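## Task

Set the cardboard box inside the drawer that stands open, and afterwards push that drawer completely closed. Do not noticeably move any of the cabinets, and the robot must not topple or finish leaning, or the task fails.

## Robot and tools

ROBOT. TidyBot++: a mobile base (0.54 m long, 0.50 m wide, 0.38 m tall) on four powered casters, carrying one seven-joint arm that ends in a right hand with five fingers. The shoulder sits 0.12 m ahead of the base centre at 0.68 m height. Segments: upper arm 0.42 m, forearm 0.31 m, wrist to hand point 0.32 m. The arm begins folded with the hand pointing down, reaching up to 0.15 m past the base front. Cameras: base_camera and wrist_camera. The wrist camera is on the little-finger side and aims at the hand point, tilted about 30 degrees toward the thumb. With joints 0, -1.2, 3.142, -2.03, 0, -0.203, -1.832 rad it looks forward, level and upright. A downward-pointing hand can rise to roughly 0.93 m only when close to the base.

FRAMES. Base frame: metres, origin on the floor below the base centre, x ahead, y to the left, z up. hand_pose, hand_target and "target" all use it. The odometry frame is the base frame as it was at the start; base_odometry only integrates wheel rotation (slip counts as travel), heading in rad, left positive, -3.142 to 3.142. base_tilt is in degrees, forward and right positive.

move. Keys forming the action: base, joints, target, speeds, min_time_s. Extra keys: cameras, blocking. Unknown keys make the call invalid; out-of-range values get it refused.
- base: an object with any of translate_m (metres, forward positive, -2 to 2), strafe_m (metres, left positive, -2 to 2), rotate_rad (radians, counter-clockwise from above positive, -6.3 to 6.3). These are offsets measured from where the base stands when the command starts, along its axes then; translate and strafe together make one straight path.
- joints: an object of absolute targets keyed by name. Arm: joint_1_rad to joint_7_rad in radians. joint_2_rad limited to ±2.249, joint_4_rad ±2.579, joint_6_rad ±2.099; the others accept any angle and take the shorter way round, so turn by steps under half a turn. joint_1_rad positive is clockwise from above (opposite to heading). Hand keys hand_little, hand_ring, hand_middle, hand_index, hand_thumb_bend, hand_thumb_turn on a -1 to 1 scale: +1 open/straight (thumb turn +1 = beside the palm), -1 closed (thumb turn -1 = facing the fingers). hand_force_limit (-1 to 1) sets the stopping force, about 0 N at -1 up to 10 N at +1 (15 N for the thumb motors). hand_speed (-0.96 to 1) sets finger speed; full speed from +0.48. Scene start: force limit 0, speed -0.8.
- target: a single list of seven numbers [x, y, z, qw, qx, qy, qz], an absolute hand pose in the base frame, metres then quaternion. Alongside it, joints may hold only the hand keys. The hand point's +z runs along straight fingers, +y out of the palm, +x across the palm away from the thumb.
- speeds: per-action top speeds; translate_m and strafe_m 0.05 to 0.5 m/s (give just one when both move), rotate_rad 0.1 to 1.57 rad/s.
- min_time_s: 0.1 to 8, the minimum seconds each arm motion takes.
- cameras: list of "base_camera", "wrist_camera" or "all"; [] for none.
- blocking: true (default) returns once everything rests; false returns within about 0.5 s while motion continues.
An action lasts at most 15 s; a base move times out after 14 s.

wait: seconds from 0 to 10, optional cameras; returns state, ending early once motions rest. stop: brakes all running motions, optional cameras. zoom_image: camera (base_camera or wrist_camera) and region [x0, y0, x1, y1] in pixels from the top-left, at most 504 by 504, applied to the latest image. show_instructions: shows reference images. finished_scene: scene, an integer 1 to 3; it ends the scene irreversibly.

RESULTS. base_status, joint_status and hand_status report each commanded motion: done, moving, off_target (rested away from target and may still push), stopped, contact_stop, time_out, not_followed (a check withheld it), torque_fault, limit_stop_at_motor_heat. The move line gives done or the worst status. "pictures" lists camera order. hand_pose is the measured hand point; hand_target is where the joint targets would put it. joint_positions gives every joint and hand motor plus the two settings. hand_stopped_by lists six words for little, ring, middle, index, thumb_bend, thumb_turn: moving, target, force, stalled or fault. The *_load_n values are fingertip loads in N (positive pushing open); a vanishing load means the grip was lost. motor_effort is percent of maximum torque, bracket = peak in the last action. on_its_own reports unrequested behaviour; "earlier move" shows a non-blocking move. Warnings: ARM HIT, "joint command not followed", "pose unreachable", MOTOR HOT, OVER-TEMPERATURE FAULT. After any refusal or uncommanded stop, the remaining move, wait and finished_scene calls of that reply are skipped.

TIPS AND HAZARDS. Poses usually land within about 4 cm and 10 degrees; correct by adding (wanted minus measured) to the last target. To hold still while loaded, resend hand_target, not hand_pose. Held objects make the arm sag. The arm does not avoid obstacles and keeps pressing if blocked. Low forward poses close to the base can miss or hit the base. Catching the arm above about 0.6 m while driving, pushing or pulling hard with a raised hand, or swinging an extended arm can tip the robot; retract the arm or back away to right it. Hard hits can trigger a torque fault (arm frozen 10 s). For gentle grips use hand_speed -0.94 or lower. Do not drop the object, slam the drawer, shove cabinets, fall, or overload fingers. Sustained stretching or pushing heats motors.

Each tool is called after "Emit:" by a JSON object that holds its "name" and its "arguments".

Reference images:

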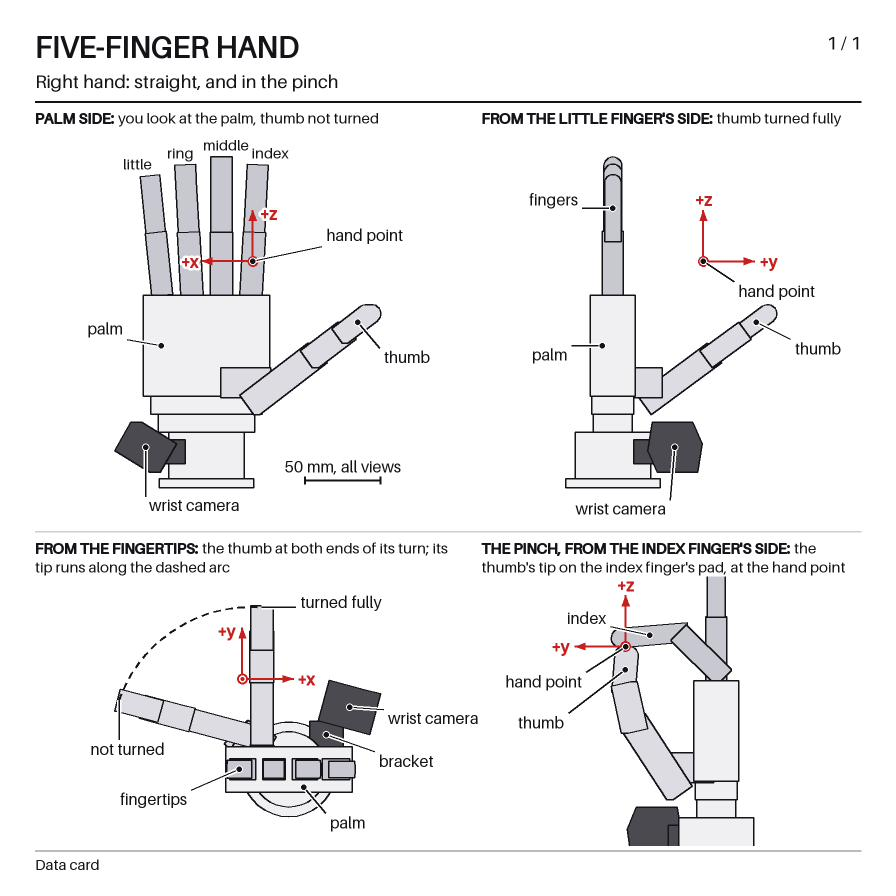

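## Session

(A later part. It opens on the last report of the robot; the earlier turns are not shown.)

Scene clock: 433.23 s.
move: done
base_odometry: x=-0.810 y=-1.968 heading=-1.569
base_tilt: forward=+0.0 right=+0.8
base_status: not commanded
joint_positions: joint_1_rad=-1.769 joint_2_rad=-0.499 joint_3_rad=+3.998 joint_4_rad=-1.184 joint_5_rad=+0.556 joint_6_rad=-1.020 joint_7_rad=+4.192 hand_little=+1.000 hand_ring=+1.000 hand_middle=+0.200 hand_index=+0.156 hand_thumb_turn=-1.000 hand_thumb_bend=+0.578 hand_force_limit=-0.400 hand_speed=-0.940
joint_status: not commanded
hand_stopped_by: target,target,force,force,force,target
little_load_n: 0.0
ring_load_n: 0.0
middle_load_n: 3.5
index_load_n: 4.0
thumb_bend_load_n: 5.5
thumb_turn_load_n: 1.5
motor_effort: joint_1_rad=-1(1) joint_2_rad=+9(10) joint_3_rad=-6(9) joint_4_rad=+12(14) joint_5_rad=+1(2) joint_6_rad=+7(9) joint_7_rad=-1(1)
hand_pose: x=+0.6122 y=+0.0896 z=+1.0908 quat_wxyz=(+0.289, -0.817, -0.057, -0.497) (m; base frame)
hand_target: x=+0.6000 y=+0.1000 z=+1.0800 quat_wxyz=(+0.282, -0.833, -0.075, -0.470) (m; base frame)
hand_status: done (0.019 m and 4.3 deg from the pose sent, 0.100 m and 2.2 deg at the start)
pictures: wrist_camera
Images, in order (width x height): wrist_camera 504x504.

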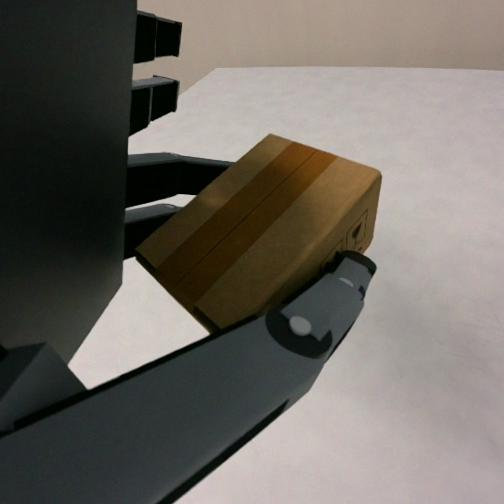

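Emit:
{"name": "move", "arguments": {"base": {"translate_m":-0.3}, "speeds": {"translate_m":0.2}}}

Emit:
{"name": "move", "arguments": {"base": {"strafe_m":0.45}, "speeds": {"strafe_m":0.25}}}

Emit:
{"name": "move", "arguments": {"base": {"translate_m":0.0, "rotate_rad":-1.57}, "speeds": {"rotate_rad":0.5}, "cameras": ["all"]}}

Scene clock: 447.33 s.
move: done
base_odometry: x=-0.810 y=-1.668 heading=-1.569
base_tilt: forward=-0.1 right=+0.9
base_status: done
joint_positions: joint_1_rad=-1.774 joint_2_rad=-0.494 joint_3_rad=+4.004 joint_4_rad=-1.182 joint_5_rad=+0.552 joint_6_rad=-1.023 joint_7_rad=+4.192 hand_little=+1.000 hand_ring=+1.000 hand_middle=+0.200 hand_index=+0.156 hand_thumb_turn=-1.000 hand_thumb_bend=+0.578 hand_force_limit=-0.400 hand_speed=-0.940
joint_status: not commanded
hand_stopped_by: target,target,force,force,force,target
little_load_n: 0.0
ring_load_n: 0.0
middle_load_n: 3.5
index_load_n: 4.5
thumb_bend_load_n: 5.5
thumb_turn_load_n: 1.5
motor_effort: joint_1_rad=+0(2) joint_2_rad=+9(10) joint_3_rad=-7(9) joint_4_rad=+12(13) joint_5_rad=+1(1) joint_6_rad=+8(9) joint_7_rad=-1(1)
hand_pose: x=+0.6121 y=+0.0920 z=+1.0895 quat_wxyz=(+0.288, -0.818, -0.057, -0.495) (m; base frame)
hand_target: x=+0.6000 y=+0.1000 z=+1.0800 quat_wxyz=(+0.282, -0.833, -0.075, -0.470) (m; base frame)
hand_status: not commanded
pictures: none

Scene clock: 450.00 s.
move: done
base_odometry: x=-0.360 y=-1.667 heading=-1.569
base_tilt: forward=+0.0 right=+0.8
base_status: done
joint_positions: joint_1_rad=-1.777 joint_2_rad=-0.482 joint_3_rad=+4.006 joint_4_rad=-1.180 joint_5_rad=+0.550 joint_6_rad=-1.023 joint_7_rad=+4.192 hand_little=+1.000 hand_ring=+1.000 hand_middle=+0.200 hand_index=+0.156 hand_thumb_turn=-1.000 hand_thumb_bend=+0.578 hand_force_limit=-0.400 hand_speed=-0.940
joint_status: not commanded
hand_stopped_by: target,target,force,force,force,target
little_load_n: 0.0
ring_load_n: 0.0
middle_load_n: 3.5
index_load_n: 4.5
thumb_bend_load_n: 5.5
thumb_turn_load_n: 1.5
motor_effort: joint_1_rad=+0(3) joint_2_rad=+8(14) joint_3_rad=-7(9) joint_4_rad=+12(13) joint_5_rad=+1(2) joint_6_rad=+7(9) joint_7_rad=-1(1)
hand_pose: x=+0.6111 y=+0.0978 z=+1.0898 quat_wxyz=(+0.284, -0.819, -0.061, -0.495) (m; base frame)
hand_target: x=+0.6000 y=+0.1000 z=+1.0800 quat_wxyz=(+0.282, -0.833, -0.075, -0.470) (m; base frame)
hand_status: not commanded
pictures: none

Scene clock: 453.77 s.
move: done
base_odometry: x=-0.360 y=-1.667 heading=-3.138
base_tilt: forward=-0.1 right=+0.8
base_status: done
joint_positions: joint_1_rad=-1.780 joint_2_rad=-0.481 joint_3_rad=+4.006 joint_4_rad=-1.178 joint_5_rad=+0.548 joint_6_rad=-1.023 joint_7_rad=+4.192 hand_little=+1.000 hand_ring=+1.000 hand_middle=+0.200 hand_index=+0.156 hand_thumb_turn=-1.000 hand_thumb_bend=+0.578 hand_force_limit=-0.400 hand_speed=-0.940
joint_status: not commanded
hand_stopped_by: target,target,force,force,force,target
little_load_n: 0.0
ring_load_n: 0.0
middle_load_n: 3.5
index_load_n: 4.0
thumb_bend_load_n: 5.5
thumb_turn_load_n: 1.5
motor_effort: joint_1_rad=+0(3) joint_2_rad=+8(11) joint_3_rad=-7(8) joint_4_rad=+12(14) joint_5_rad=+1(2) joint_6_rad=+8(9) joint_7_rad=+0(1)
hand_pose: x=+0.6106 y=+0.1000 z=+1.0901 quat_wxyz=(+0.285, -0.819, -0.062, -0.494) (m; base frame)
hand_target: x=+0.6000 y=+0.1000 z=+1.0800 quat_wxyz=(+0.282, -0.833, -0.075, -0.470) (m; base frame)
hand_status: not commanded
pictures: base_camera, wrist_camera
Images, in order (width x height): base_camera 644x364, wrist_camera 504x504.

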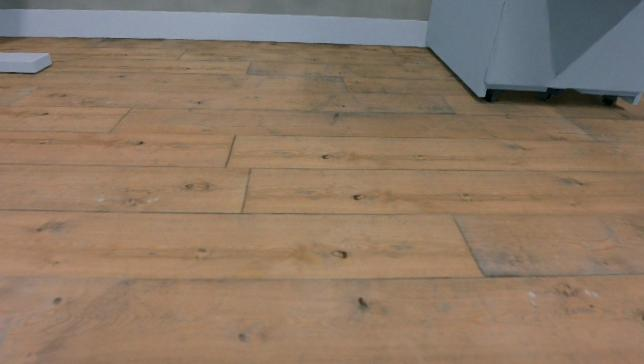

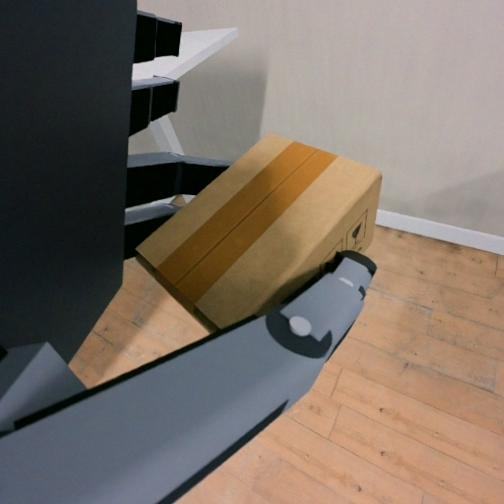

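Emit:
{"name": "move", "arguments": {"base": {"translate_m":-0.2, "strafe_m":-0.45}, "speeds": {"strafe_m":0.25}}}

Emit:
{"name": "move", "arguments": {"joints": {"joint_1_rad":0,"joint_2_rad":-1.1,"joint_3_rad":3.142,"joint_4_rad":-2.0,"joint_5_rad":0,"joint_6_rad":-0.5,"joint_7_rad":-1.54}, "min_time_s": 5, "cameras": ["all"]}}

Scene clock: 463.57 s.
move: done
base_odometry: x=-0.162 y=-1.216 heading=-3.139
base_tilt: forward=+0.0 right=+0.8
base_status: done
joint_positions: joint_1_rad=-1.782 joint_2_rad=-0.479 joint_3_rad=+4.006 joint_4_rad=-1.178 joint_5_rad=+0.548 joint_6_rad=-1.024 joint_7_rad=+4.192 hand_little=+1.000 hand_ring=+1.000 hand_middle=+0.200 hand_index=+0.156 hand_thumb_turn=-1.000 hand_thumb_bend=+0.578 hand_force_limit=-0.400 hand_speed=-0.940
joint_status: not commanded
hand_stopped_by: target,target,force,force,force,target
little_load_n: 0.0
ring_load_n: 0.0
middle_load_n: 3.5
index_load_n: 4.0
thumb_bend_load_n: 5.5
thumb_turn_load_n: 1.0
motor_effort: joint_1_rad=+0(3) joint_2_rad=+8(11) joint_3_rad=-7(8) joint_4_rad=+12(14) joint_5_rad=+1(2) joint_6_rad=+8(9) joint_7_rad=+0(1)
hand_pose: x=+0.6103 y=+0.1011 z=+1.0904 quat_wxyz=(+0.285, -0.819, -0.063, -0.494) (m; base frame)
hand_target: x=+0.6000 y=+0.1000 z=+1.0800 quat_wxyz=(+0.282, -0.833, -0.075, -0.470) (m; base frame)
hand_status: not commanded
pictures: none

Scene clock: 468.87 s.
move: done
base_odometry: x=-0.162 y=-1.216 heading=-3.139
base_tilt: forward=+0.0 right=+0.8
base_status: not commanded
joint_positions: joint_1_rad=-0.016 joint_2_rad=-1.082 joint_3_rad=+3.162 joint_4_rad=-1.984 joint_5_rad=+0.058 joint_6_rad=-0.587 joint_7_rad=+4.698 hand_little=+1.000 hand_ring=+1.000 hand_middle=+0.200 hand_index=+0.156 hand_thumb_turn=-1.000 hand_thumb_bend=+0.578 hand_force_limit=-0.400 hand_speed=-0.940
joint_status: all done
hand_stopped_by: target,target,force,force,force,target
little_load_n: 0.0
ring_load_n: 0.0
middle_load_n: 3.5
index_load_n: 4.0
thumb_bend_load_n: 5.5
thumb_turn_load_n: 1.5
motor_effort: joint_1_rad=+0(2) joint_2_rad=+13(14) joint_3_rad=+0(9) joint_4_rad=+14(15) joint_5_rad=+1(2) joint_6_rad=+9(10) joint_7_rad=-1(2)
hand_pose: x=+0.3161 y=-0.0758 z=+1.0707 quat_wxyz=(-0.015, -0.678, +0.005, -0.735) (m; base frame)
hand_target: x=+0.3126 y=-0.0599 z=+1.0943 quat_wxyz=(-0.012, -0.644, -0.010, -0.765) (m; base frame)
hand_status: not commanded
pictures: base_camera, wrist_camera
Images, in order (width x height): base_camera 644x364, wrist_camera 504x504.

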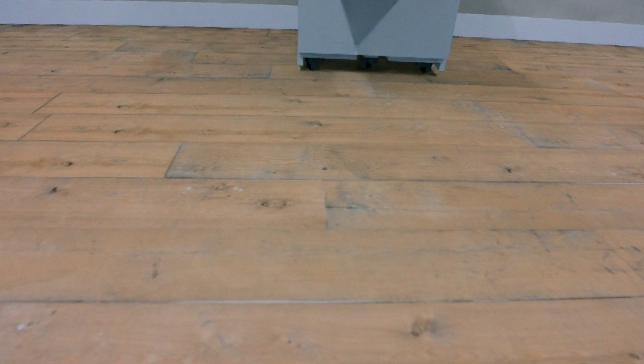

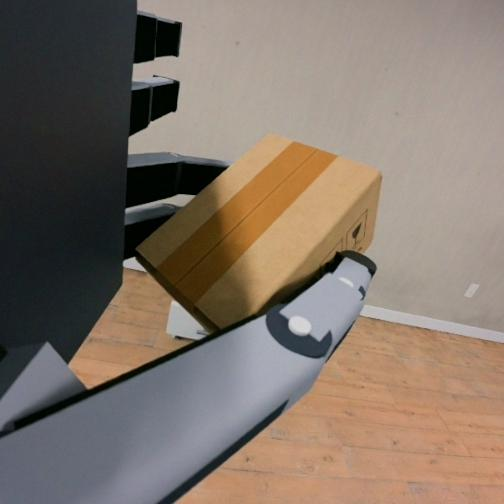

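Emit:
{"name": "move", "arguments": {"joints": {"joint_1_rad":-0.45,"joint_6_rad":-0.55,"joint_7_rad":-1.8}, "min_time_s": 2, "cameras": ["wrist_camera"]}}

Scene clock: 475.23 s.
move: done
base_odometry: x=-0.162 y=-1.216 heading=-3.139
base_tilt: forward=+0.0 right=+0.8
base_status: not commanded
joint_positions: joint_1_rad=-0.435 joint_2_rad=-1.082 joint_3_rad=+3.162 joint_4_rad=-1.984 joint_5_rad=+0.057 joint_6_rad=-0.586 joint_7_rad=+4.527 hand_little=+1.000 hand_ring=+1.000 hand_middle=+0.200 hand_index=+0.156 hand_thumb_turn=-1.000 hand_thumb_bend=+0.578 hand_force_limit=-0.400 hand_speed=-0.940
joint_status: all done
hand_stopped_by: target,target,force,force,force,target
little_load_n: 0.0
ring_load_n: 0.0
middle_load_n: 3.5
index_load_n: 4.5
thumb_bend_load_n: 5.5
thumb_turn_load_n: 1.5
motor_effort: joint_1_rad=+0(2) joint_2_rad=+13(14) joint_3_rad=-1(2) joint_4_rad=+14(15) joint_5_rad=+1(1) joint_6_rad=+8(9) joint_7_rad=+0(1)
hand_pose: x=+0.3283 y=+0.0170 z=+1.0612 quat_wxyz=(+0.200, -0.673, -0.079, -0.708) (m; base frame)
hand_target: x=+0.3176 y=+0.0399 z=+1.0635 quat_wxyz=(+0.249, -0.659, -0.073, -0.706) (m; base frame)
hand_status: not commanded
pictures: wrist_camera
Images, in order (width x height): wrist_camera 504x504.

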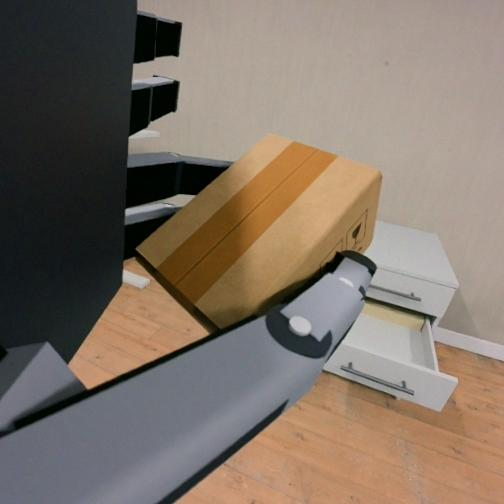

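Emit:
{"name": "zoom_image", "arguments": {"camera": "wrist_camera", "region": [304, 204, 504, 424]}}

Scaled by 2.291.

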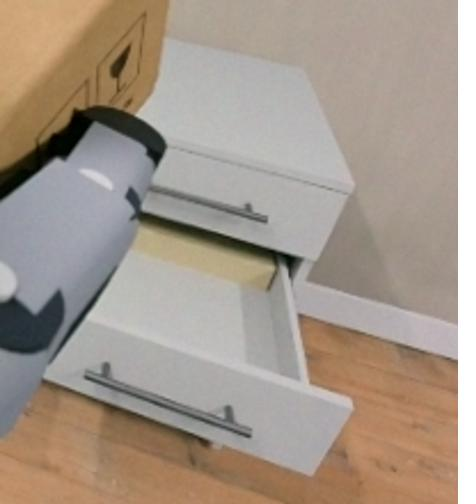

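Emit:
{"name": "move", "arguments": {"target": [0.50, -0.08, 0.85, -0.0227, 0.7067, -0.5158, 0.4836], "min_time_s": 6, "cameras": ["wrist_camera"]}}

Scene clock: 560.63 s.
move: done
base_odometry: x=-0.162 y=-1.216 heading=-3.139
base_tilt: forward=-0.1 right=+0.7
base_status: not commanded
joint_positions: joint_1_rad=-0.170 joint_2_rad=-0.262 joint_3_rad=+3.018 joint_4_rad=-1.905 joint_5_rad=+0.808 joint_6_rad=-0.900 joint_7_rad=+2.879 hand_little=+1.000 hand_ring=+1.000 hand_middle=+0.200 hand_index=+0.156 hand_thumb_turn=-1.000 hand_thumb_bend=+0.578 hand_force_limit=-0.400 hand_speed=-0.940
joint_status: not commanded
hand_stopped_by: target,target,force,force,force,target
little_load_n: 0.0
ring_load_n: 0.0
middle_load_n: 3.5
index_load_n: 4.0
thumb_bend_load_n: 5.5
thumb_turn_load_n: 1.0
motor_effort: joint_1_rad=+0(1) joint_2_rad=-7(14) joint_3_rad=-2(2) joint_4_rad=+15(16) joint_5_rad=+5(5) joint_6_rad=+3(9) joint_7_rad=+0(1)
hand_pose: x=+0.4999 y=-0.0613 z=+0.8300 quat_wxyz=(+0.049, -0.728, +0.503, -0.462) (m; base frame)
hand_target: x=+0.5000 y=-0.0800 z=+0.8500 quat_wxyz=(+0.023, -0.707, +0.516, -0.484) (m; base frame)
hand_status: done (0.027 m and 4.8 deg from the pose sent, 0.289 m and 77.2 deg at the start)
pictures: wrist_camera
Images, in order (width x height): wrist_camera 504x504.

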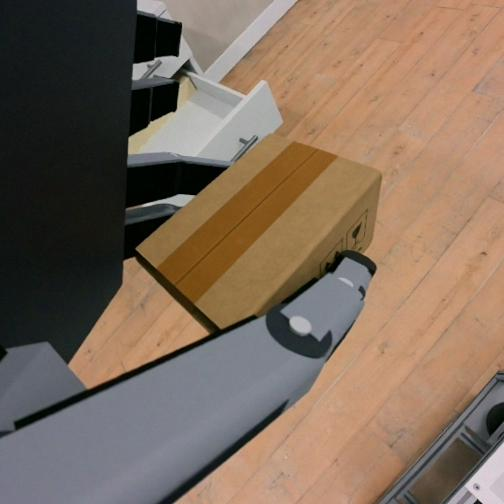

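Emit:
{"name": "move", "arguments": {"base": {"translate_m":0.5, "strafe_m":-0.086}, "speeds": {"translate_m":0.2}, "cameras": ["all"]}}

Scene clock: 566.83 s.
move: done
base_odometry: x=-0.663 y=-1.131 heading=-3.139
base_tilt: forward=-0.1 right=+0.7
base_status: done
joint_positions: joint_1_rad=-0.169 joint_2_rad=-0.255 joint_3_rad=+3.015 joint_4_rad=-1.903 joint_5_rad=+0.810 joint_6_rad=-0.903 joint_7_rad=+2.879 hand_little=+1.000 hand_ring=+1.000 hand_middle=+0.200 hand_index=+0.156 hand_thumb_turn=-1.000 hand_thumb_bend=+0.578 hand_force_limit=-0.400 hand_speed=-0.940
joint_status: not commanded
hand_stopped_by: target,target,force,force,force,target
little_load_n: 0.0
ring_load_n: 0.0
middle_load_n: 3.5
index_load_n: 4.5
thumb_bend_load_n: 5.5
thumb_turn_load_n: 1.0
motor_effort: joint_1_rad=+1(1) joint_2_rad=-7(8) joint_3_rad=-1(2) joint_4_rad=+15(16) joint_5_rad=+5(6) joint_6_rad=+3(4) joint_7_rad=+0(2)
hand_pose: x=+0.5008 y=-0.0611 z=+0.8285 quat_wxyz=(+0.046, -0.730, +0.503, -0.461) (m; base frame)
hand_target: x=+0.5000 y=-0.0800 z=+0.8500 quat_wxyz=(+0.023, -0.707, +0.516, -0.484) (m; base frame)
hand_status: not commanded
pictures: base_camera, wrist_camera
Images, in order (width x height): base_camera 644x364, wrist_camera 504x504.

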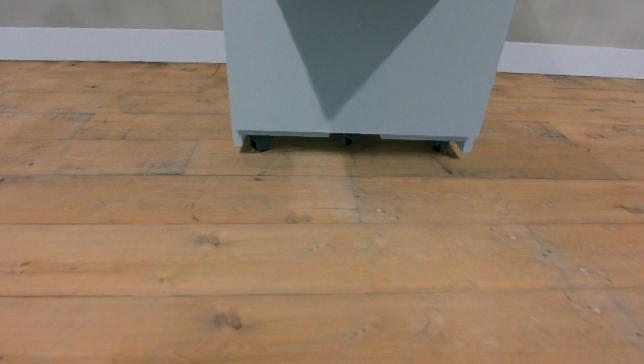

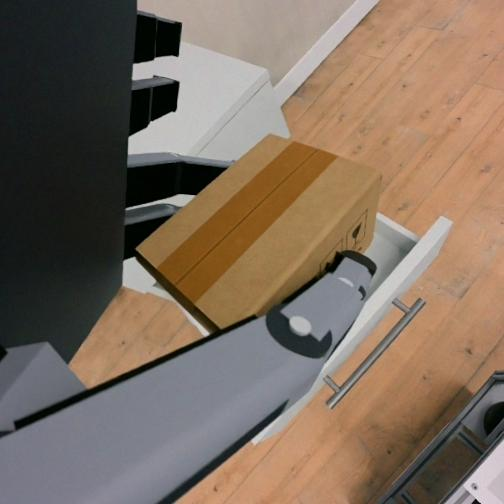

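Emit:
{"name": "zoom_image", "arguments": {"camera": "wrist_camera", "region": [120, 0, 480, 300]}}

Scaled by 1.400.

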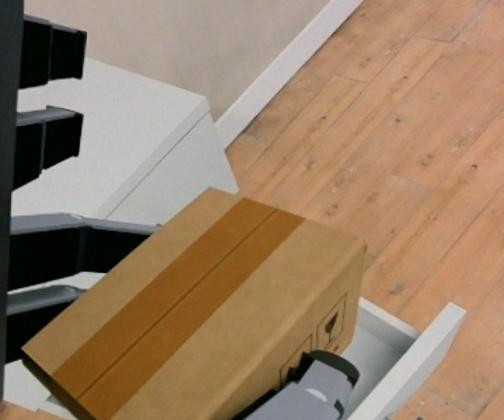

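Emit:
{"name": "move", "arguments": {"base": {"translate_m":0.125}, "speeds": {"translate_m":0.1}}}

Emit:
{"name": "move", "arguments": {"target": [0.56, -0.12, 0.67, -0.0227, 0.7067, -0.5158, 0.4836], "min_time_s": 3, "cameras": ["wrist_camera"]}}

Scene clock: 618.87 s.
move: done
base_odometry: x=-0.788 y=-1.131 heading=-3.139
base_tilt: forward=+0.0 right=+0.8
base_status: done
joint_positions: joint_1_rad=-0.169 joint_2_rad=-0.252 joint_3_rad=+3.014 joint_4_rad=-1.902 joint_5_rad=+0.810 joint_6_rad=-0.905 joint_7_rad=+2.879 hand_little=+1.000 hand_ring=+1.000 hand_middle=+0.200 hand_index=+0.156 hand_thumb_turn=-1.000 hand_thumb_bend=+0.578 hand_force_limit=-0.400 hand_speed=-0.940
joint_status: not commanded
hand_stopped_by: target,target,force,force,force,target
little_load_n: 0.0
ring_load_n: 0.0
middle_load_n: 3.5
index_load_n: 4.5
thumb_bend_load_n: 5.5
thumb_turn_load_n: 1.0
motor_effort: joint_1_rad=+0(2) joint_2_rad=-7(9) joint_3_rad=-1(2) joint_4_rad=+15(16) joint_5_rad=+5(6) joint_6_rad=+3(3) joint_7_rad=+0(1)
hand_pose: x=+0.5011 y=-0.0611 z=+0.8275 quat_wxyz=(+0.044, -0.730, +0.503, -0.460) (m; base frame)
hand_target: x=+0.5000 y=-0.0800 z=+0.8500 quat_wxyz=(+0.023, -0.707, +0.516, -0.484) (m; base frame)
hand_status: not commanded
pictures: none

Scene clock: 622.47 s.
move: done
base_odometry: x=-0.788 y=-1.131 heading=-3.139
base_tilt: forward=+0.0 right=+0.8
base_status: not commanded
joint_positions: joint_1_rad=-0.097 joint_2_rad=+0.043 joint_3_rad=+3.063 joint_4_rad=-2.225 joint_5_rad=+1.551 joint_6_rad=-0.661 joint_7_rad=+2.020 hand_little=+1.000 hand_ring=+1.000 hand_middle=+0.200 hand_index=+0.156 hand_thumb_turn=-1.000 hand_thumb_bend=+0.578 hand_force_limit=-0.400 hand_speed=-0.940
joint_status: not commanded
hand_stopped_by: target,target,force,force,force,target
little_load_n: 0.0
ring_load_n: 0.0
middle_load_n: 3.5
index_load_n: 4.5
thumb_bend_load_n: 5.5
thumb_turn_load_n: 1.0
motor_effort: joint_1_rad=+0(1) joint_2_rad=-13(13) joint_3_rad=-1(2) joint_4_rad=+12(16) joint_5_rad=+4(6) joint_6_rad=-4(4) joint_7_rad=-1(1)
hand_pose: x=+0.5545 y=-0.1193 z=+0.6808 quat_wxyz=(+0.010, -0.698, +0.522, -0.491) (m; base frame)
hand_target: x=+0.5600 y=-0.1200 z=+0.6700 quat_wxyz=(+0.023, -0.707, +0.516, -0.484) (m; base frame)
hand_status: done (0.012 m and 2.0 deg from the pose sent, 0.178 m and 4.8 deg at the start)
pictures: wrist_camera
Images, in order (width x height): wrist_camera 504x504.

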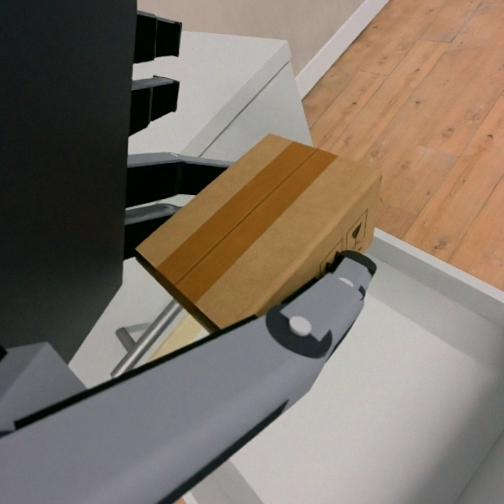

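Emit:
{"name": "move", "arguments": {"target": [0.55, -0.12, 0.47, -0.0227, 0.7067, -0.5158, 0.4836], "min_time_s": 4, "cameras": ["wrist_camera"]}}

Scene clock: 647.40 s.
move: done
base_odometry: x=-0.788 y=-1.131 heading=-3.139
base_tilt: forward=+0.1 right=+0.7
base_status: not commanded
joint_positions: joint_1_rad=+0.103 joint_2_rad=+0.713 joint_3_rad=+2.810 joint_4_rad=-2.487 joint_5_rad=+2.280 joint_6_rad=-1.132 joint_7_rad=+1.079 hand_little=+1.000 hand_ring=+1.000 hand_middle=+0.200 hand_index=+0.156 hand_thumb_turn=-1.000 hand_thumb_bend=+0.578 hand_force_limit=-0.400 hand_speed=-0.940
joint_status: not commanded
hand_stopped_by: target,target,force,force,force,target
little_load_n: 0.0
ring_load_n: 0.0
middle_load_n: 3.5
index_load_n: 4.5
thumb_bend_load_n: 5.5
thumb_turn_load_n: 1.0
motor_effort: joint_1_rad=+0(1) joint_2_rad=-20(21) joint_3_rad=-1(3) joint_4_rad=+1(12) joint_5_rad=+2(4) joint_6_rad=-6(8) joint_7_rad=+0(1)
hand_pose: x=+0.5350 y=-0.1227 z=+0.4598 quat_wxyz=(+0.000, -0.716, +0.527, -0.459) (m; base frame)
hand_target: x=+0.5500 y=-0.1200 z=+0.4700 quat_wxyz=(+0.023, -0.707, +0.516, -0.484) (m; base frame)
hand_status: done (0.018 m and 4.2 deg from the pose sent, 0.211 m and 2.0 deg at the start)
pictures: wrist_camera
Images, in order (width x height): wrist_camera 504x504.

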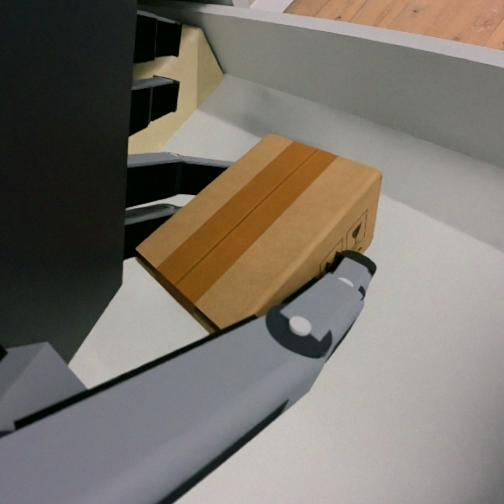

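Emit:
{"name": "move", "arguments": {"target": [0.565, -0.12, 0.43, -0.0227, 0.7067, -0.5158, 0.4836], "min_time_s": 2, "cameras": ["wrist_camera"]}}

Scene clock: 655.00 s.
move: done
base_odometry: x=-0.788 y=-1.131 heading=-3.139
base_tilt: forward=+0.0 right=+0.8
base_status: not commanded
joint_positions: joint_1_rad=+0.103 joint_2_rad=+0.855 joint_3_rad=+2.812 joint_4_rad=-2.472 joint_5_rad=+2.343 joint_6_rad=-1.203 joint_7_rad=+1.017 hand_little=+1.000 hand_ring=+1.000 hand_middle=+0.200 hand_index=+0.156 hand_thumb_turn=-1.000 hand_thumb_bend=+0.578 hand_force_limit=-0.400 hand_speed=-0.940
joint_status: not commanded
hand_stopped_by: target,target,force,force,force,target
little_load_n: 0.0
ring_load_n: 0.0
middle_load_n: 3.5
index_load_n: 4.5
thumb_bend_load_n: 5.5
thumb_turn_load_n: 1.0
motor_effort: joint_1_rad=+0(1) joint_2_rad=-21(22) joint_3_rad=-3(3) joint_4_rad=+0(2) joint_5_rad=+1(2) joint_6_rad=-6(7) joint_7_rad=+0(1)
hand_pose: x=+0.5344 y=-0.1155 z=+0.4166 quat_wxyz=(+0.002, -0.726, +0.526, -0.443) (m; base frame)
hand_target: x=+0.5650 y=-0.1200 z=+0.4300 quat_wxyz=(+0.023, -0.707, +0.516, -0.484) (m; base frame)
hand_status: done (0.034 m and 5.8 deg from the pose sent, 0.042 m and 4.2 deg at the start)
pictures: wrist_camera
Images, in order (width x height): wrist_camera 504x504.

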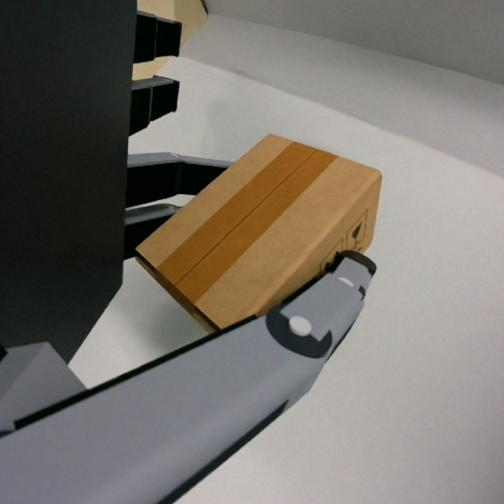

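Emit:
{"name": "move", "arguments": {"base": {"translate_m":0.015}, "speeds": {"translate_m":0.05}, "cameras": ["all"]}}

Scene clock: 659.83 s.
move: done
base_odometry: x=-0.803 y=-1.131 heading=-3.139
base_tilt: forward=-0.1 right=+0.8
base_status: done
joint_positions: joint_1_rad=+0.103 joint_2_rad=+0.856 joint_3_rad=+2.812 joint_4_rad=-2.467 joint_5_rad=+2.345 joint_6_rad=-1.205 joint_7_rad=+1.017 hand_little=+1.000 hand_ring=+1.000 hand_middle=+0.200 hand_index=+0.156 hand_thumb_turn=-1.000 hand_thumb_bend=+0.578 hand_force_limit=-0.400 hand_speed=-0.940
joint_status: not commanded
hand_stopped_by: target,target,force,force,force,target
little_load_n: 0.0
ring_load_n: 0.0
middle_load_n: 3.5
index_load_n: 4.5
thumb_bend_load_n: 5.5
thumb_turn_load_n: 1.0
motor_effort: joint_1_rad=+0(2) joint_2_rad=-22(23) joint_3_rad=-2(4) joint_4_rad=+0(1) joint_5_rad=+1(2) joint_6_rad=-7(7) joint_7_rad=+0(1)
hand_pose: x=+0.5372 y=-0.1153 z=+0.4170 quat_wxyz=(+0.003, -0.725, +0.526, -0.445) (m; base frame)
hand_target: x=+0.5650 y=-0.1200 z=+0.4300 quat_wxyz=(+0.023, -0.707, +0.516, -0.484) (m; base frame)
hand_status: not commanded
pictures: base_camera, wrist_camera
Images, in order (width x height): base_camera 644x364, wrist_camera 504x504.

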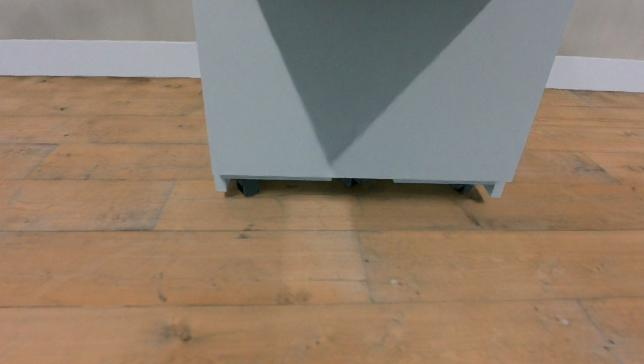

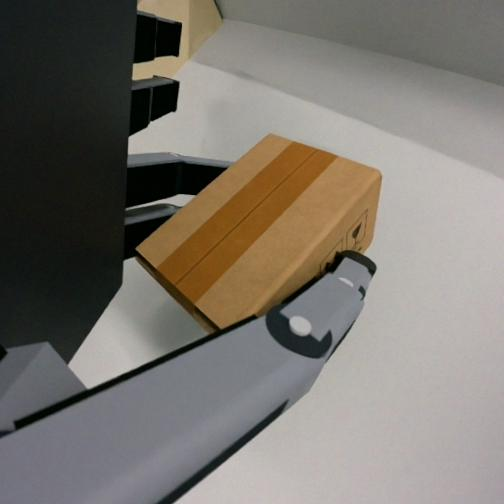

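Emit:
{"name": "move", "arguments": {"target": [0.565, -0.12, 0.405, -0.0227, 0.7067, -0.5158, 0.4836], "min_time_s": 2, "cameras": ["wrist_camera"]}}

Scene clock: 667.53 s.
move: done
base_odometry: x=-0.803 y=-1.131 heading=-3.139
base_tilt: forward=+0.0 right=+0.9
base_status: not commanded
joint_positions: joint_1_rad=+0.098 joint_2_rad=+0.915 joint_3_rad=+2.838 joint_4_rad=-2.459 joint_5_rad=+2.378 joint_6_rad=-1.292 joint_7_rad=+0.966 hand_little=+1.000 hand_ring=+1.000 hand_middle=+0.200 hand_index=+0.156 hand_thumb_turn=-1.000 hand_thumb_bend=+0.579 hand_force_limit=-0.400 hand_speed=-0.940
joint_status: not commanded
hand_stopped_by: target,target,force,force,force,target
little_load_n: 0.0
ring_load_n: 0.0
middle_load_n: 3.0
index_load_n: 2.0
thumb_bend_load_n: 6.0
thumb_turn_load_n: 1.0
motor_effort: joint_1_rad=+0(2) joint_2_rad=-18(22) joint_3_rad=-3(3) joint_4_rad=-1(1) joint_5_rad=+1(1) joint_6_rad=-2(7) joint_7_rad=+0(1)
hand_pose: x=+0.5470 y=-0.1268 z=+0.4119 quat_wxyz=(+0.003, -0.710, +0.525, -0.469) (m; base frame)
hand_target: x=+0.5650 y=-0.1200 z=+0.4050 quat_wxyz=(+0.023, -0.707, +0.516, -0.484) (m; base frame)
hand_status: done (0.020 m and 3.1 deg from the pose sent, 0.031 m and 5.5 deg at the start)
pictures: wrist_camera
Images, in order (width x height): wrist_camera 504x504.

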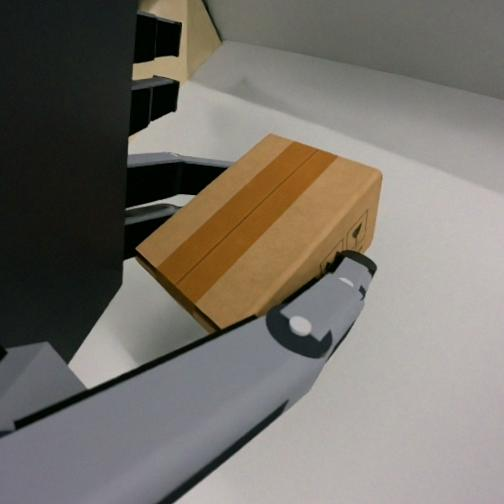

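Emit:
{"name": "move", "arguments": {"joints": {"hand_speed":-0.85,"hand_index":0.9,"hand_middle":0.9,"hand_thumb_bend":1.0}, "cameras": ["wrist_camera"]}}

Scene clock: 672.13 s.
move: done
base_odometry: x=-0.803 y=-1.131 heading=-3.139
base_tilt: forward=+0.0 right=+0.8
base_status: not commanded
joint_positions: joint_1_rad=+0.098 joint_2_rad=+0.932 joint_3_rad=+2.844 joint_4_rad=-2.458 joint_5_rad=+2.378 joint_6_rad=-1.297 joint_7_rad=+0.963 hand_little=+1.000 hand_ring=+1.000 hand_middle=+0.900 hand_index=+0.900 hand_thumb_turn=-1.000 hand_thumb_bend=+1.000 hand_force_limit=-0.400 hand_speed=-0.850
joint_status: all done
hand_stopped_by: target,target,target,target,target,target
little_load_n: 0.0
ring_load_n: 0.0
middle_load_n: 0.0
index_load_n: 0.5
thumb_bend_load_n: 0.0
thumb_turn_load_n: 0.0
motor_effort: joint_1_rad=+0(2) joint_2_rad=-20(21) joint_3_rad=-3(4) joint_4_rad=-1(1) joint_5_rad=+1(2) joint_6_rad=-4(5) joint_7_rad=+0(1)
hand_pose: x=+0.5434 y=-0.1298 z=+0.4063 quat_wxyz=(-0.003, -0.711, +0.526, -0.466) (m; base frame)
hand_target: x=+0.5650 y=-0.1200 z=+0.4050 quat_wxyz=(+0.023, -0.707, +0.516, -0.484) (m; base frame)
hand_status: not commanded
pictures: wrist_camera
Images, in order (width x height): wrist_camera 504x504.

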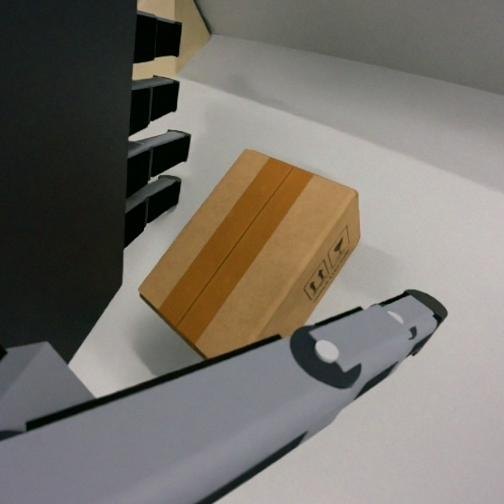

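Emit:
{"name": "move", "arguments": {"target": [0.565, -0.12, 0.50, -0.0227, 0.7067, -0.5158, 0.4836], "min_time_s": 3}}

Emit:
{"name": "move", "arguments": {"target": [0.55, -0.12, 0.70, -0.0227, 0.7067, -0.5158, 0.4836], "min_time_s": 3, "cameras": ["wrist_camera"]}}

Scene clock: 681.03 s.
move: done
base_odometry: x=-0.803 y=-1.131 heading=-3.139
base_tilt: forward=+0.0 right=+0.8
base_status: not commanded
joint_positions: joint_1_rad=+0.112 joint_2_rad=+0.655 joint_3_rad=+2.817 joint_4_rad=-2.458 joint_5_rad=+2.331 joint_6_rad=-1.132 joint_7_rad=+1.103 hand_little=+1.000 hand_ring=+1.000 hand_middle=+0.900 hand_index=+0.900 hand_thumb_turn=-1.000 hand_thumb_bend=+1.000 hand_force_limit=-0.400 hand_speed=-0.850
joint_status: not commanded
hand_stopped_by: target,target,target,target,target,target
little_load_n: -1.5
ring_load_n: 0.0
middle_load_n: 0.0
index_load_n: 0.0
thumb_bend_load_n: 0.0
thumb_turn_load_n: 0.5
motor_effort: joint_1_rad=+0(1) joint_2_rad=-22(23) joint_3_rad=-3(4) joint_4_rad=+4(4) joint_5_rad=+2(3) joint_6_rad=-8(9) joint_7_rad=+0(1)
hand_pose: x=+0.5693 y=-0.1219 z=+0.4927 quat_wxyz=(+0.024, -0.707, +0.506, -0.494) (m; base frame)
hand_target: x=+0.5650 y=-0.1200 z=+0.5000 quat_wxyz=(+0.023, -0.707, +0.516, -0.484) (m; base frame)
hand_status: done (0.009 m and 1.7 deg from the pose sent, 0.097 m and 3.8 deg at the start)
pictures: none

Scene clock: 684.67 s.
move: done
base_odometry: x=-0.803 y=-1.131 heading=-3.139
base_tilt: forward=+0.0 right=+0.7
base_status: not commanded
joint_positions: joint_1_rad=-0.058 joint_2_rad=+0.000 joint_3_rad=+3.059 joint_4_rad=-2.228 joint_5_rad=+1.495 joint_6_rad=-0.666 joint_7_rad=+2.144 hand_little=+1.000 hand_ring=+1.000 hand_middle=+0.900 hand_index=+0.900 hand_thumb_turn=-1.000 hand_thumb_bend=+1.000 hand_force_limit=-0.400 hand_speed=-0.850
joint_status: not commanded
hand_stopped_by: target,target,target,target,target,target
little_load_n: 0.0
ring_load_n: 0.0
middle_load_n: 0.0
index_load_n: 0.0
thumb_bend_load_n: 0.0
thumb_turn_load_n: 0.5
motor_effort: joint_1_rad=+0(1) joint_2_rad=-12(24) joint_3_rad=-1(3) joint_4_rad=+12(13) joint_5_rad=+4(5) joint_6_rad=-3(13) joint_7_rad=-1(1)
hand_pose: x=+0.5373 y=-0.1404 z=+0.6930 quat_wxyz=(-0.015, -0.703, +0.514, -0.491) (m; base frame)
hand_target: x=+0.5500 y=-0.1200 z=+0.7000 quat_wxyz=(+0.023, -0.707, +0.516, -0.484) (m; base frame)
hand_status: done (0.025 m and 4.5 deg from the pose sent, 0.208 m and 1.7 deg at the start)
pictures: wrist_camera
Images, in order (width x height): wrist_camera 504x504.

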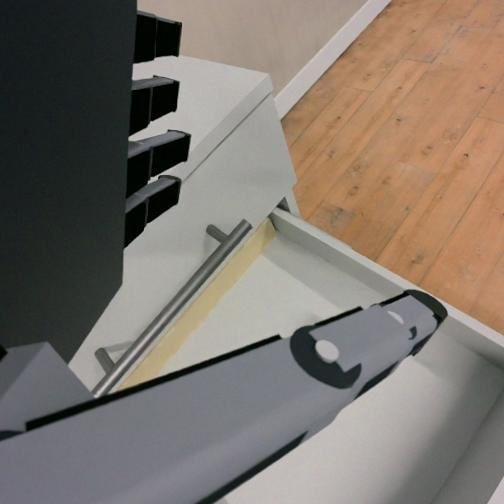

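Emit:
{"name": "move", "arguments": {"base": {"translate_m":-0.4,"strafe_m":-0.09}, "speeds": {"translate_m":0.25}}}

Emit:
{"name": "move", "arguments": {"joints": {"joint_1_rad":0,"joint_2_rad":0.63,"joint_3_rad":3.142,"joint_4_rad":-2.10,"joint_5_rad":0,"joint_6_rad":-0.37,"joint_7_rad":3.16,"hand_speed":-0.6,"hand_force_limit":-0.5,"hand_little":-0.95,"hand_ring":-0.95,"hand_middle":-0.95,"hand_index":-0.95}, "min_time_s": 4, "cameras": ["all"]}}

Scene clock: 704.53 s.
move: done
base_odometry: x=-0.403 y=-1.040 heading=-3.139
base_tilt: forward=+0.1 right=+0.8
base_status: done
joint_positions: joint_1_rad=-0.061 joint_2_rad=-0.006 joint_3_rad=+3.061 joint_4_rad=-2.225 joint_5_rad=+1.493 joint_6_rad=-0.661 joint_7_rad=+2.145 hand_little=+1.000 hand_ring=+1.000 hand_middle=+0.900 hand_index=+0.900 hand_thumb_turn=-1.000 hand_thumb_bend=+1.000 hand_force_limit=-0.400 hand_speed=-0.850
joint_status: not commanded
hand_stopped_by: target,target,target,target,target,target
little_load_n: 0.0
ring_load_n: 0.0
middle_load_n: 0.0
index_load_n: 0.0
thumb_bend_load_n: 0.0
thumb_turn_load_n: 0.0
motor_effort: joint_1_rad=-1(1) joint_2_rad=-12(14) joint_3_rad=-1(2) joint_4_rad=+13(14) joint_5_rad=+4(5) joint_6_rad=-2(3) joint_7_rad=+0(2)
hand_pose: x=+0.5390 y=-0.1382 z=+0.6955 quat_wxyz=(-0.010, -0.702, +0.514, -0.493) (m; base frame)
hand_target: x=+0.5500 y=-0.1200 z=+0.7000 quat_wxyz=(+0.023, -0.707, +0.516, -0.484) (m; base frame)
hand_status: not commanded
pictures: none

Scene clock: 709.17 s.
move: done
base_odometry: x=-0.403 y=-1.040 heading=-3.139
base_tilt: forward=-0.1 right=+0.7
base_status: not commanded
joint_positions: joint_1_rad=-0.019 joint_2_rad=+0.614 joint_3_rad=+3.120 joint_4_rad=-2.124 joint_5_rad=+0.059 joint_6_rad=-0.439 joint_7_rad=+3.116 hand_little=-0.950 hand_ring=-0.950 hand_middle=-0.950 hand_index=-0.950 hand_thumb_turn=-1.000 hand_thumb_bend=+1.000 hand_force_limit=-0.500 hand_speed=-0.600
joint_status: all done
hand_stopped_by: target,target,target,target,target,target
little_load_n: 0.0
ring_load_n: 0.5
middle_load_n: 0.0
index_load_n: 0.0
thumb_bend_load_n: 0.0
thumb_turn_load_n: 0.0
motor_effort: joint_1_rad=+0(2) joint_2_rad=-21(22) joint_3_rad=-2(3) joint_4_rad=+4(13) joint_5_rad=+0(5) joint_6_rad=+0(3) joint_7_rad=-1(2)
hand_pose: x=+0.4113 y=+0.0362 z=+0.4167 quat_wxyz=(-0.017, -0.730, +0.684, +0.008) (m; base frame)
hand_target: x=+0.4454 y=+0.0309 z=+0.4094 quat_wxyz=(+0.014, -0.713, +0.701, -0.015) (m; base frame)
hand_status: not commanded
pictures: base_camera, wrist_camera
Images, in order (width x height): base_camera 644x364, wrist_camera 504x504.

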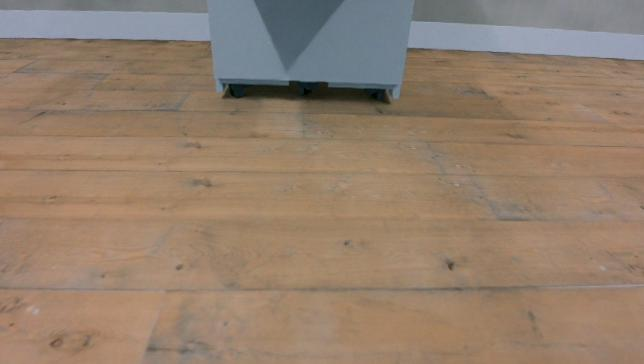

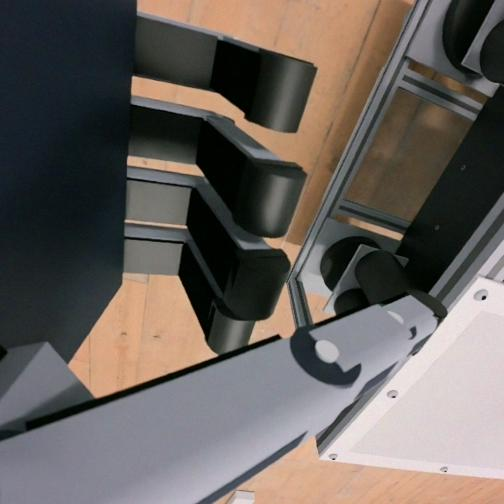

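Emit:
{"name": "move", "arguments": {"joints": {"joint_1_rad":0,"joint_2_rad":0.845,"joint_3_rad":3.142,"joint_4_rad":-2.43,"joint_5_rad":0,"joint_6_rad":0.69,"joint_7_rad":3.16}, "min_time_s": 3, "cameras": ["wrist_camera"]}}

Scene clock: 789.07 s.
move: done
base_odometry: x=-0.403 y=-1.040 heading=-3.139
base_tilt: forward=+0.0 right=+0.8
base_status: not commanded
joint_positions: joint_1_rad=-0.019 joint_2_rad=+0.825 joint_3_rad=+3.120 joint_4_rad=-2.414 joint_5_rad=+0.058 joint_6_rad=+0.613 joint_7_rad=+3.116 hand_little=-0.950 hand_ring=-0.950 hand_middle=-0.950 hand_index=-0.950 hand_thumb_turn=-1.000 hand_thumb_bend=+1.000 hand_force_limit=-0.500 hand_speed=-0.600
joint_status: all done
hand_stopped_by: target,target,target,target,target,target
little_load_n: 0.0
ring_load_n: 0.0
middle_load_n: 0.0
index_load_n: 0.0
thumb_bend_load_n: 0.0
thumb_turn_load_n: 0.0
motor_effort: joint_1_rad=+0(1) joint_2_rad=-22(22) joint_3_rad=-2(3) joint_4_rad=+0(5) joint_5_rad=+1(2) joint_6_rad=+3(5) joint_7_rad=-1(2)
hand_pose: x=+0.5011 y=+0.0595 z=+0.3462 quat_wxyz=(+0.198, -0.704, +0.663, -0.163) (m; base frame)
hand_target: x=+0.5105 y=+0.0309 z=+0.3440 quat_wxyz=(+0.192, -0.686, +0.674, -0.196) (m; base frame)
hand_status: not commanded
pictures: wrist_camera
Images, in order (width x height): wrist_camera 504x504.

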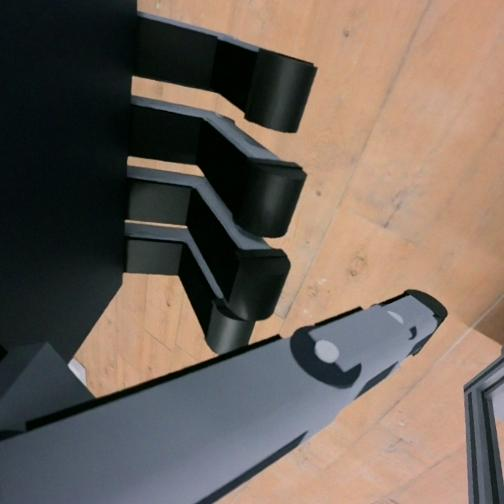

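Emit:
{"name": "move", "arguments": {"base": {"translate_m":0.2}, "speeds": {"translate_m":0.08}, "cameras": ["base_camera"]}}

Emit:
{"name": "move", "arguments": {"base": {"translate_m":0.2}, "speeds": {"translate_m":0.08}, "cameras": ["all"]}}

Scene clock: 801.37 s.
move: done
base_odometry: x=-0.603 y=-1.040 heading=-3.139
base_tilt: forward=-0.1 right=+0.8
base_status: done
joint_positions: joint_1_rad=-0.017 joint_2_rad=+0.841 joint_3_rad=+3.121 joint_4_rad=-2.438 joint_5_rad=+0.055 joint_6_rad=+0.616 joint_7_rad=+3.117 hand_little=-0.950 hand_ring=-0.950 hand_middle=-0.950 hand_index=-0.950 hand_thumb_turn=-1.000 hand_thumb_bend=+1.000 hand_force_limit=-0.500 hand_speed=-0.600
joint_status: not commanded
hand_stopped_by: target,target,target,target,target,target
little_load_n: 0.0
ring_load_n: 0.0
middle_load_n: 0.0
index_load_n: 0.0
thumb_bend_load_n: 0.0
thumb_turn_load_n: 0.0
motor_effort: joint_1_rad=-1(1) joint_2_rad=-22(24) joint_3_rad=-2(3) joint_4_rad=+1(4) joint_5_rad=+1(1) joint_6_rad=+5(8) joint_7_rad=+0(1)
hand_pose: x=+0.4810 y=+0.0575 z=+0.3387 quat_wxyz=(+0.184, -0.705, +0.668, -0.150) (m; base frame)
hand_target: x=+0.5105 y=+0.0309 z=+0.3440 quat_wxyz=(+0.192, -0.686, +0.674, -0.196) (m; base frame)
hand_status: not commanded
pictures: base_camera
Images, in order (width x height): base_camera 644x364.

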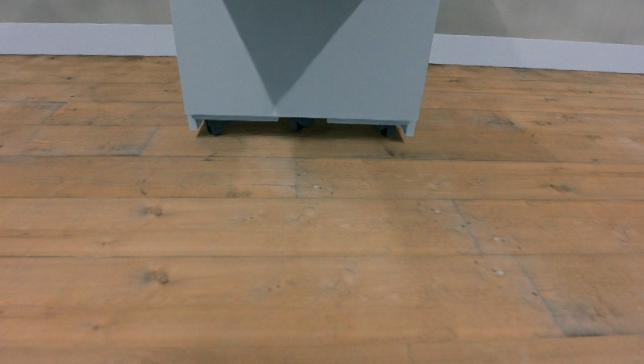

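Scene clock: 804.37 s.
move: done
base_odometry: x=-0.804 y=-1.040 heading=-3.139
base_tilt: forward=-0.1 right=+0.8
base_status: done
joint_positions: joint_1_rad=-0.017 joint_2_rad=+0.844 joint_3_rad=+3.122 joint_4_rad=-2.449 joint_5_rad=+0.054 joint_6_rad=+0.617 joint_7_rad=+3.117 hand_little=-0.950 hand_ring=-0.950 hand_middle=-0.950 hand_index=-0.950 hand_thumb_turn=-1.000 hand_thumb_bend=+1.000 hand_force_limit=-0.500 hand_speed=-0.600
joint_status: not commanded
hand_stopped_by: target,target,target,target,target,target
little_load_n: 0.0
ring_load_n: 0.0
middle_load_n: 0.0
index_load_n: 0.0
thumb_bend_load_n: 0.0
thumb_turn_load_n: 0.0
motor_effort: joint_1_rad=+0(2) joint_2_rad=-23(24) joint_3_rad=-1(2) joint_4_rad=+1(5) joint_5_rad=+1(1) joint_6_rad=+5(9) joint_7_rad=-1(1)
hand_pose: x=+0.4740 y=+0.0566 z=+0.3372 quat_wxyz=(+0.179, -0.706, +0.670, -0.146) (m; base frame)
hand_target: x=+0.5105 y=+0.0309 z=+0.3440 quat_wxyz=(+0.192, -0.686, +0.674, -0.196) (m; base frame)
hand_status: not commanded
pictures: base_camera, wrist_camera
Images, in order (width x height): base_camera 644x364, wrist_camera 504x504.

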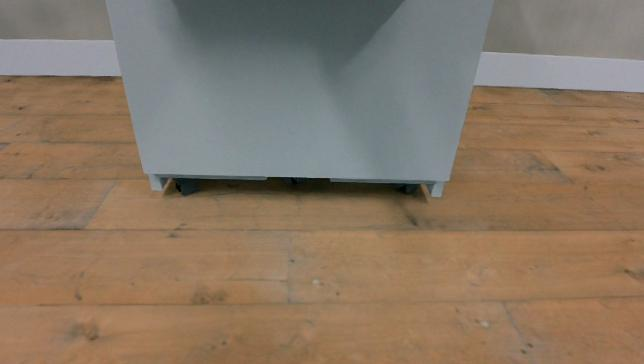

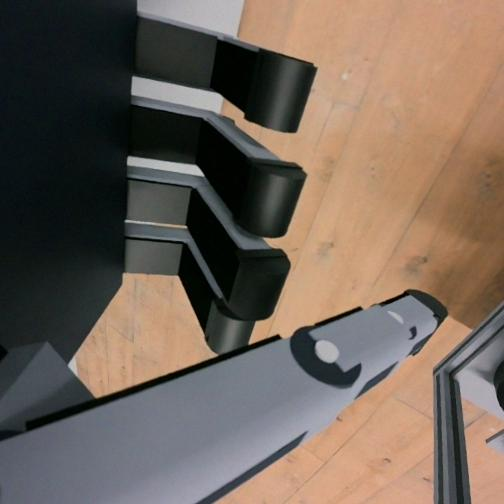

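Emit:
{"name": "move", "arguments": {"base": {"translate_m":0.09}, "speeds": {"translate_m":0.06}, "cameras": ["base_camera"]}}

Scene clock: 810.03 s.
move: done
base_odometry: x=-0.894 y=-1.040 heading=-3.140
base_tilt: forward=+0.0 right=+0.7
base_status: done
joint_positions: joint_1_rad=-0.016 joint_2_rad=+0.846 joint_3_rad=+3.122 joint_4_rad=-2.453 joint_5_rad=+0.054 joint_6_rad=+0.617 joint_7_rad=+3.117 hand_little=-0.950 hand_ring=-0.950 hand_middle=-0.950 hand_index=-0.950 hand_thumb_turn=-1.000 hand_thumb_bend=+1.000 hand_force_limit=-0.500 hand_speed=-0.600
joint_status: not commanded
hand_stopped_by: target,target,target,target,target,target
little_load_n: 0.0
ring_load_n: 0.0
middle_load_n: 0.0
index_load_n: 0.0
thumb_bend_load_n: 0.0
thumb_turn_load_n: 0.0
motor_effort: joint_1_rad=+1(1) joint_2_rad=-23(24) joint_3_rad=-1(3) joint_4_rad=+2(5) joint_5_rad=+1(1) joint_6_rad=+6(8) joint_7_rad=+0(1)
hand_pose: x=+0.4711 y=+0.0562 z=+0.3366 quat_wxyz=(+0.177, -0.706, +0.670, -0.145) (m; base frame)
hand_target: x=+0.5105 y=+0.0309 z=+0.3440 quat_wxyz=(+0.192, -0.686, +0.674, -0.196) (m; base frame)
hand_status: not commanded
pictures: base_camera
Images, in order (width x height): base_camera 644x364.

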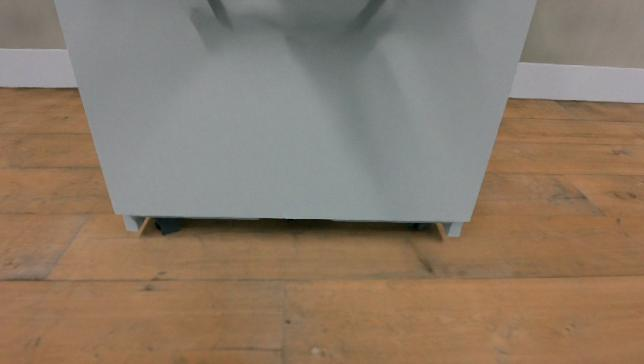

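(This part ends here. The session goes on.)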